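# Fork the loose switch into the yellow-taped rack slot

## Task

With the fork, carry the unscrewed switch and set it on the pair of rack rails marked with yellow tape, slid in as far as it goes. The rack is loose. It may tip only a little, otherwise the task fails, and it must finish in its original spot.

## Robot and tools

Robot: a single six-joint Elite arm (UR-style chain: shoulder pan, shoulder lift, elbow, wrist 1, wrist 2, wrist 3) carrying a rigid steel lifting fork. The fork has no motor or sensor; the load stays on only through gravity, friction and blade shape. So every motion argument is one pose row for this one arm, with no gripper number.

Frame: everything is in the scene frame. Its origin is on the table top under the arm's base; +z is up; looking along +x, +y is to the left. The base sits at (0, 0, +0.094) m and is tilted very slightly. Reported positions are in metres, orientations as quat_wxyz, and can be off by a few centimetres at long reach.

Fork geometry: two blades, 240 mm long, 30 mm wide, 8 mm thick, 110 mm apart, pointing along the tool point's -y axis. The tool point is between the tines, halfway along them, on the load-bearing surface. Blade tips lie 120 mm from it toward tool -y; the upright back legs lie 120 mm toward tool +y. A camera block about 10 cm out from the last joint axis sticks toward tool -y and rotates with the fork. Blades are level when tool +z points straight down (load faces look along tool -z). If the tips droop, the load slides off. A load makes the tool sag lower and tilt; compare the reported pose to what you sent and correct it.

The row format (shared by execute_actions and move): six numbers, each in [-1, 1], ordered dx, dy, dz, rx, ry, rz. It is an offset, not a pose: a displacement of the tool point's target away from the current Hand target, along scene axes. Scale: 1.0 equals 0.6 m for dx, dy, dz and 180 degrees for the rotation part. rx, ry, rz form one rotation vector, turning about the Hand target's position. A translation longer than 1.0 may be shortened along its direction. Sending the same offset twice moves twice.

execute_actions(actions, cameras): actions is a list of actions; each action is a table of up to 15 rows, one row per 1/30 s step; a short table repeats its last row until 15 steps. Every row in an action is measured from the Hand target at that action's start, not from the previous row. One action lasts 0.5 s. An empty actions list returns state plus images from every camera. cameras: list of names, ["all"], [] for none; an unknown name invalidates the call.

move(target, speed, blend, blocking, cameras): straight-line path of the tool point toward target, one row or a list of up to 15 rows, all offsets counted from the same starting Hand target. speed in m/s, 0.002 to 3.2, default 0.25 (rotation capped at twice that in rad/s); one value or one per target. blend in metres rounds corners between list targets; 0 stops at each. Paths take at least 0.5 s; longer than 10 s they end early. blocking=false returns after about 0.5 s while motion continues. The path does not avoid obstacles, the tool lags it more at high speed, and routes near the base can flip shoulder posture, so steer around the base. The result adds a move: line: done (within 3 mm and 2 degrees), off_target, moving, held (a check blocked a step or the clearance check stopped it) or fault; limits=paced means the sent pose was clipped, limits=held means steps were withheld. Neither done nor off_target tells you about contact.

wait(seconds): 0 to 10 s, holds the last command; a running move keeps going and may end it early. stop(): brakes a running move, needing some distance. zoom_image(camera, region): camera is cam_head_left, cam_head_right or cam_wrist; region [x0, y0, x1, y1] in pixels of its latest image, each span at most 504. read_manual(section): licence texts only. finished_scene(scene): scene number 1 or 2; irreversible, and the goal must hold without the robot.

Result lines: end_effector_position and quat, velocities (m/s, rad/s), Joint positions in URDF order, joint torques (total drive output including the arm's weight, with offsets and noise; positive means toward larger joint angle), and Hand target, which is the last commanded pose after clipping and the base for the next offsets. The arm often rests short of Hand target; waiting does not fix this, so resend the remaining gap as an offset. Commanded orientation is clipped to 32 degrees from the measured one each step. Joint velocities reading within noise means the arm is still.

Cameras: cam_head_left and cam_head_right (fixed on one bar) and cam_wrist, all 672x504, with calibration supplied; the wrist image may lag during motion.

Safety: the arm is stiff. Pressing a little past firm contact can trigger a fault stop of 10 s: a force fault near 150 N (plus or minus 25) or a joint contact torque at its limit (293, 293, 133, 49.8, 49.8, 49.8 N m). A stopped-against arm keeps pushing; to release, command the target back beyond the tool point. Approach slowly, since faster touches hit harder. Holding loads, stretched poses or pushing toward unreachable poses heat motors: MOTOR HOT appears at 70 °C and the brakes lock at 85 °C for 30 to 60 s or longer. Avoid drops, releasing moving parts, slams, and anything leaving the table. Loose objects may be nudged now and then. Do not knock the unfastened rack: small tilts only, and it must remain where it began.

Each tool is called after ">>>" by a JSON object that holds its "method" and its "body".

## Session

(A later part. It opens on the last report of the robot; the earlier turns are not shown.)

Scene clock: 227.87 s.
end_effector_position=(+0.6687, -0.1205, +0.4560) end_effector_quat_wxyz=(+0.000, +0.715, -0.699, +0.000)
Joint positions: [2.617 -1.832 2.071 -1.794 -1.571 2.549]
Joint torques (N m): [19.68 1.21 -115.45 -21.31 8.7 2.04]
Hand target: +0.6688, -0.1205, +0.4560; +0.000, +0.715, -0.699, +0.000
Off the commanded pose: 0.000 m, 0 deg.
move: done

>>> {"method": "move", "body": {"target": [0.0012, 0.00002, 0, 0, 0, 0], "speed": 0.02}}

>>> {"method": "move", "body": {"target": [-0.2, -0.004, 0, 0, 0, 0], "speed": 0.12, "cameras": ["cam_head_left", "cam_head_right"]}}

>>> {"method": "zoom_image", "body": {"camera": "cam_head_right", "region": [280, 80, 460, 280]}}

>>> {"method": "zoom_image", "body": {"camera": "cam_head_left", "region": [280, 80, 460, 280]}}

>>> {"method": "zoom_image", "body": {"camera": "cam_head_right", "region": [330, 200, 410, 280]}}

Scene clock: 233.67 s.
end_effector_position=(+0.6695, -0.1205, +0.4560) end_effector_quat_wxyz=(+0.000, +0.715, -0.699, +0.000)
Joint positions: [2.618 -1.831 2.07 -1.795 -1.571 2.55]
Joint torques (N m): [25.89 9.54 -118.81 -28.34 13.1 3.9]
Hand target: +0.6695, -0.1205, +0.4560; +0.000, +0.715, -0.699, +0.000
Off the commanded pose: 0.000 m, 0 deg.
move: done

Scene clock: 235.27 s.
end_effector_position=(+0.5497, -0.1229, +0.4560) end_effector_quat_wxyz=(+0.000, +0.715, -0.699, +0.000)
Joint positions: [2.453 -2.065 2.207 -1.698 -1.574 2.385]
Joint torques (N m): [-21.36 -27.98 -76.65 -5.12 2.5 -2.4]
Hand target: +0.5495, -0.1229, +0.4560; +0.000, +0.715, -0.699, +0.000
Off the commanded pose: 0.000 m, 0 deg.
move: done
Images, in order (width x height): cam_head_left 672x504, cam_head_right 672x504.

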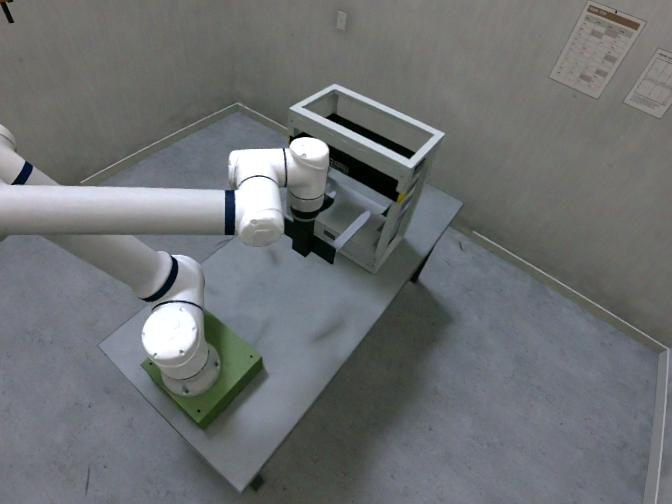

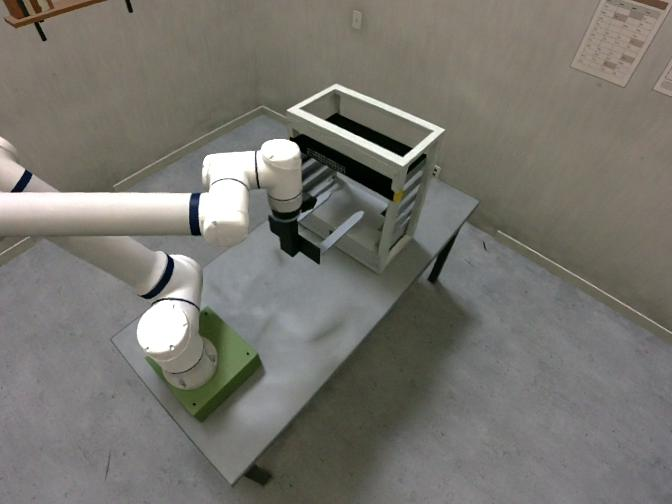

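Scaled by 2.520.

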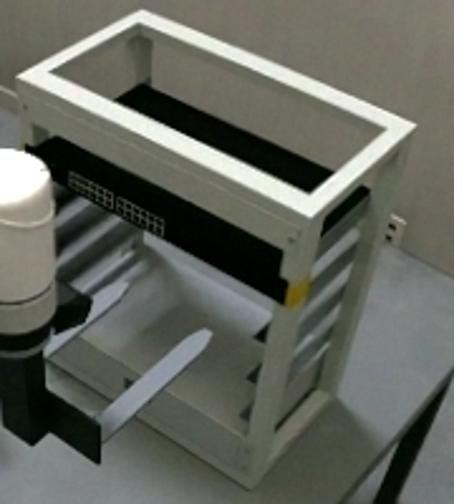

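Scaled by 2.520.

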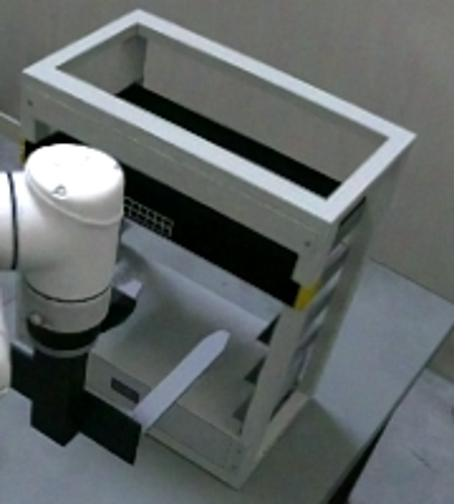

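Scaled by 6.300.

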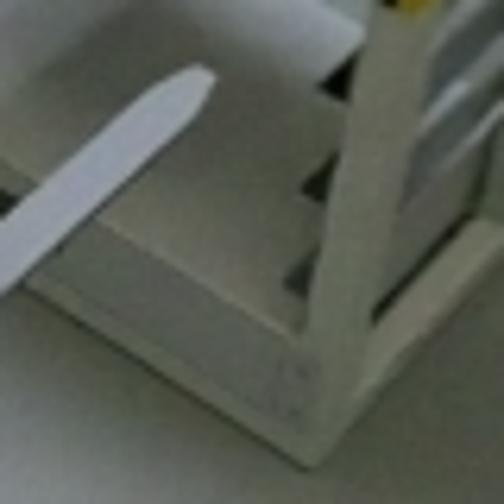

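Rack is unmoved and the switch is seated.

>>> {"method": "finished_scene", "body": {"scene": 2}}

The scene is finished: the task was done.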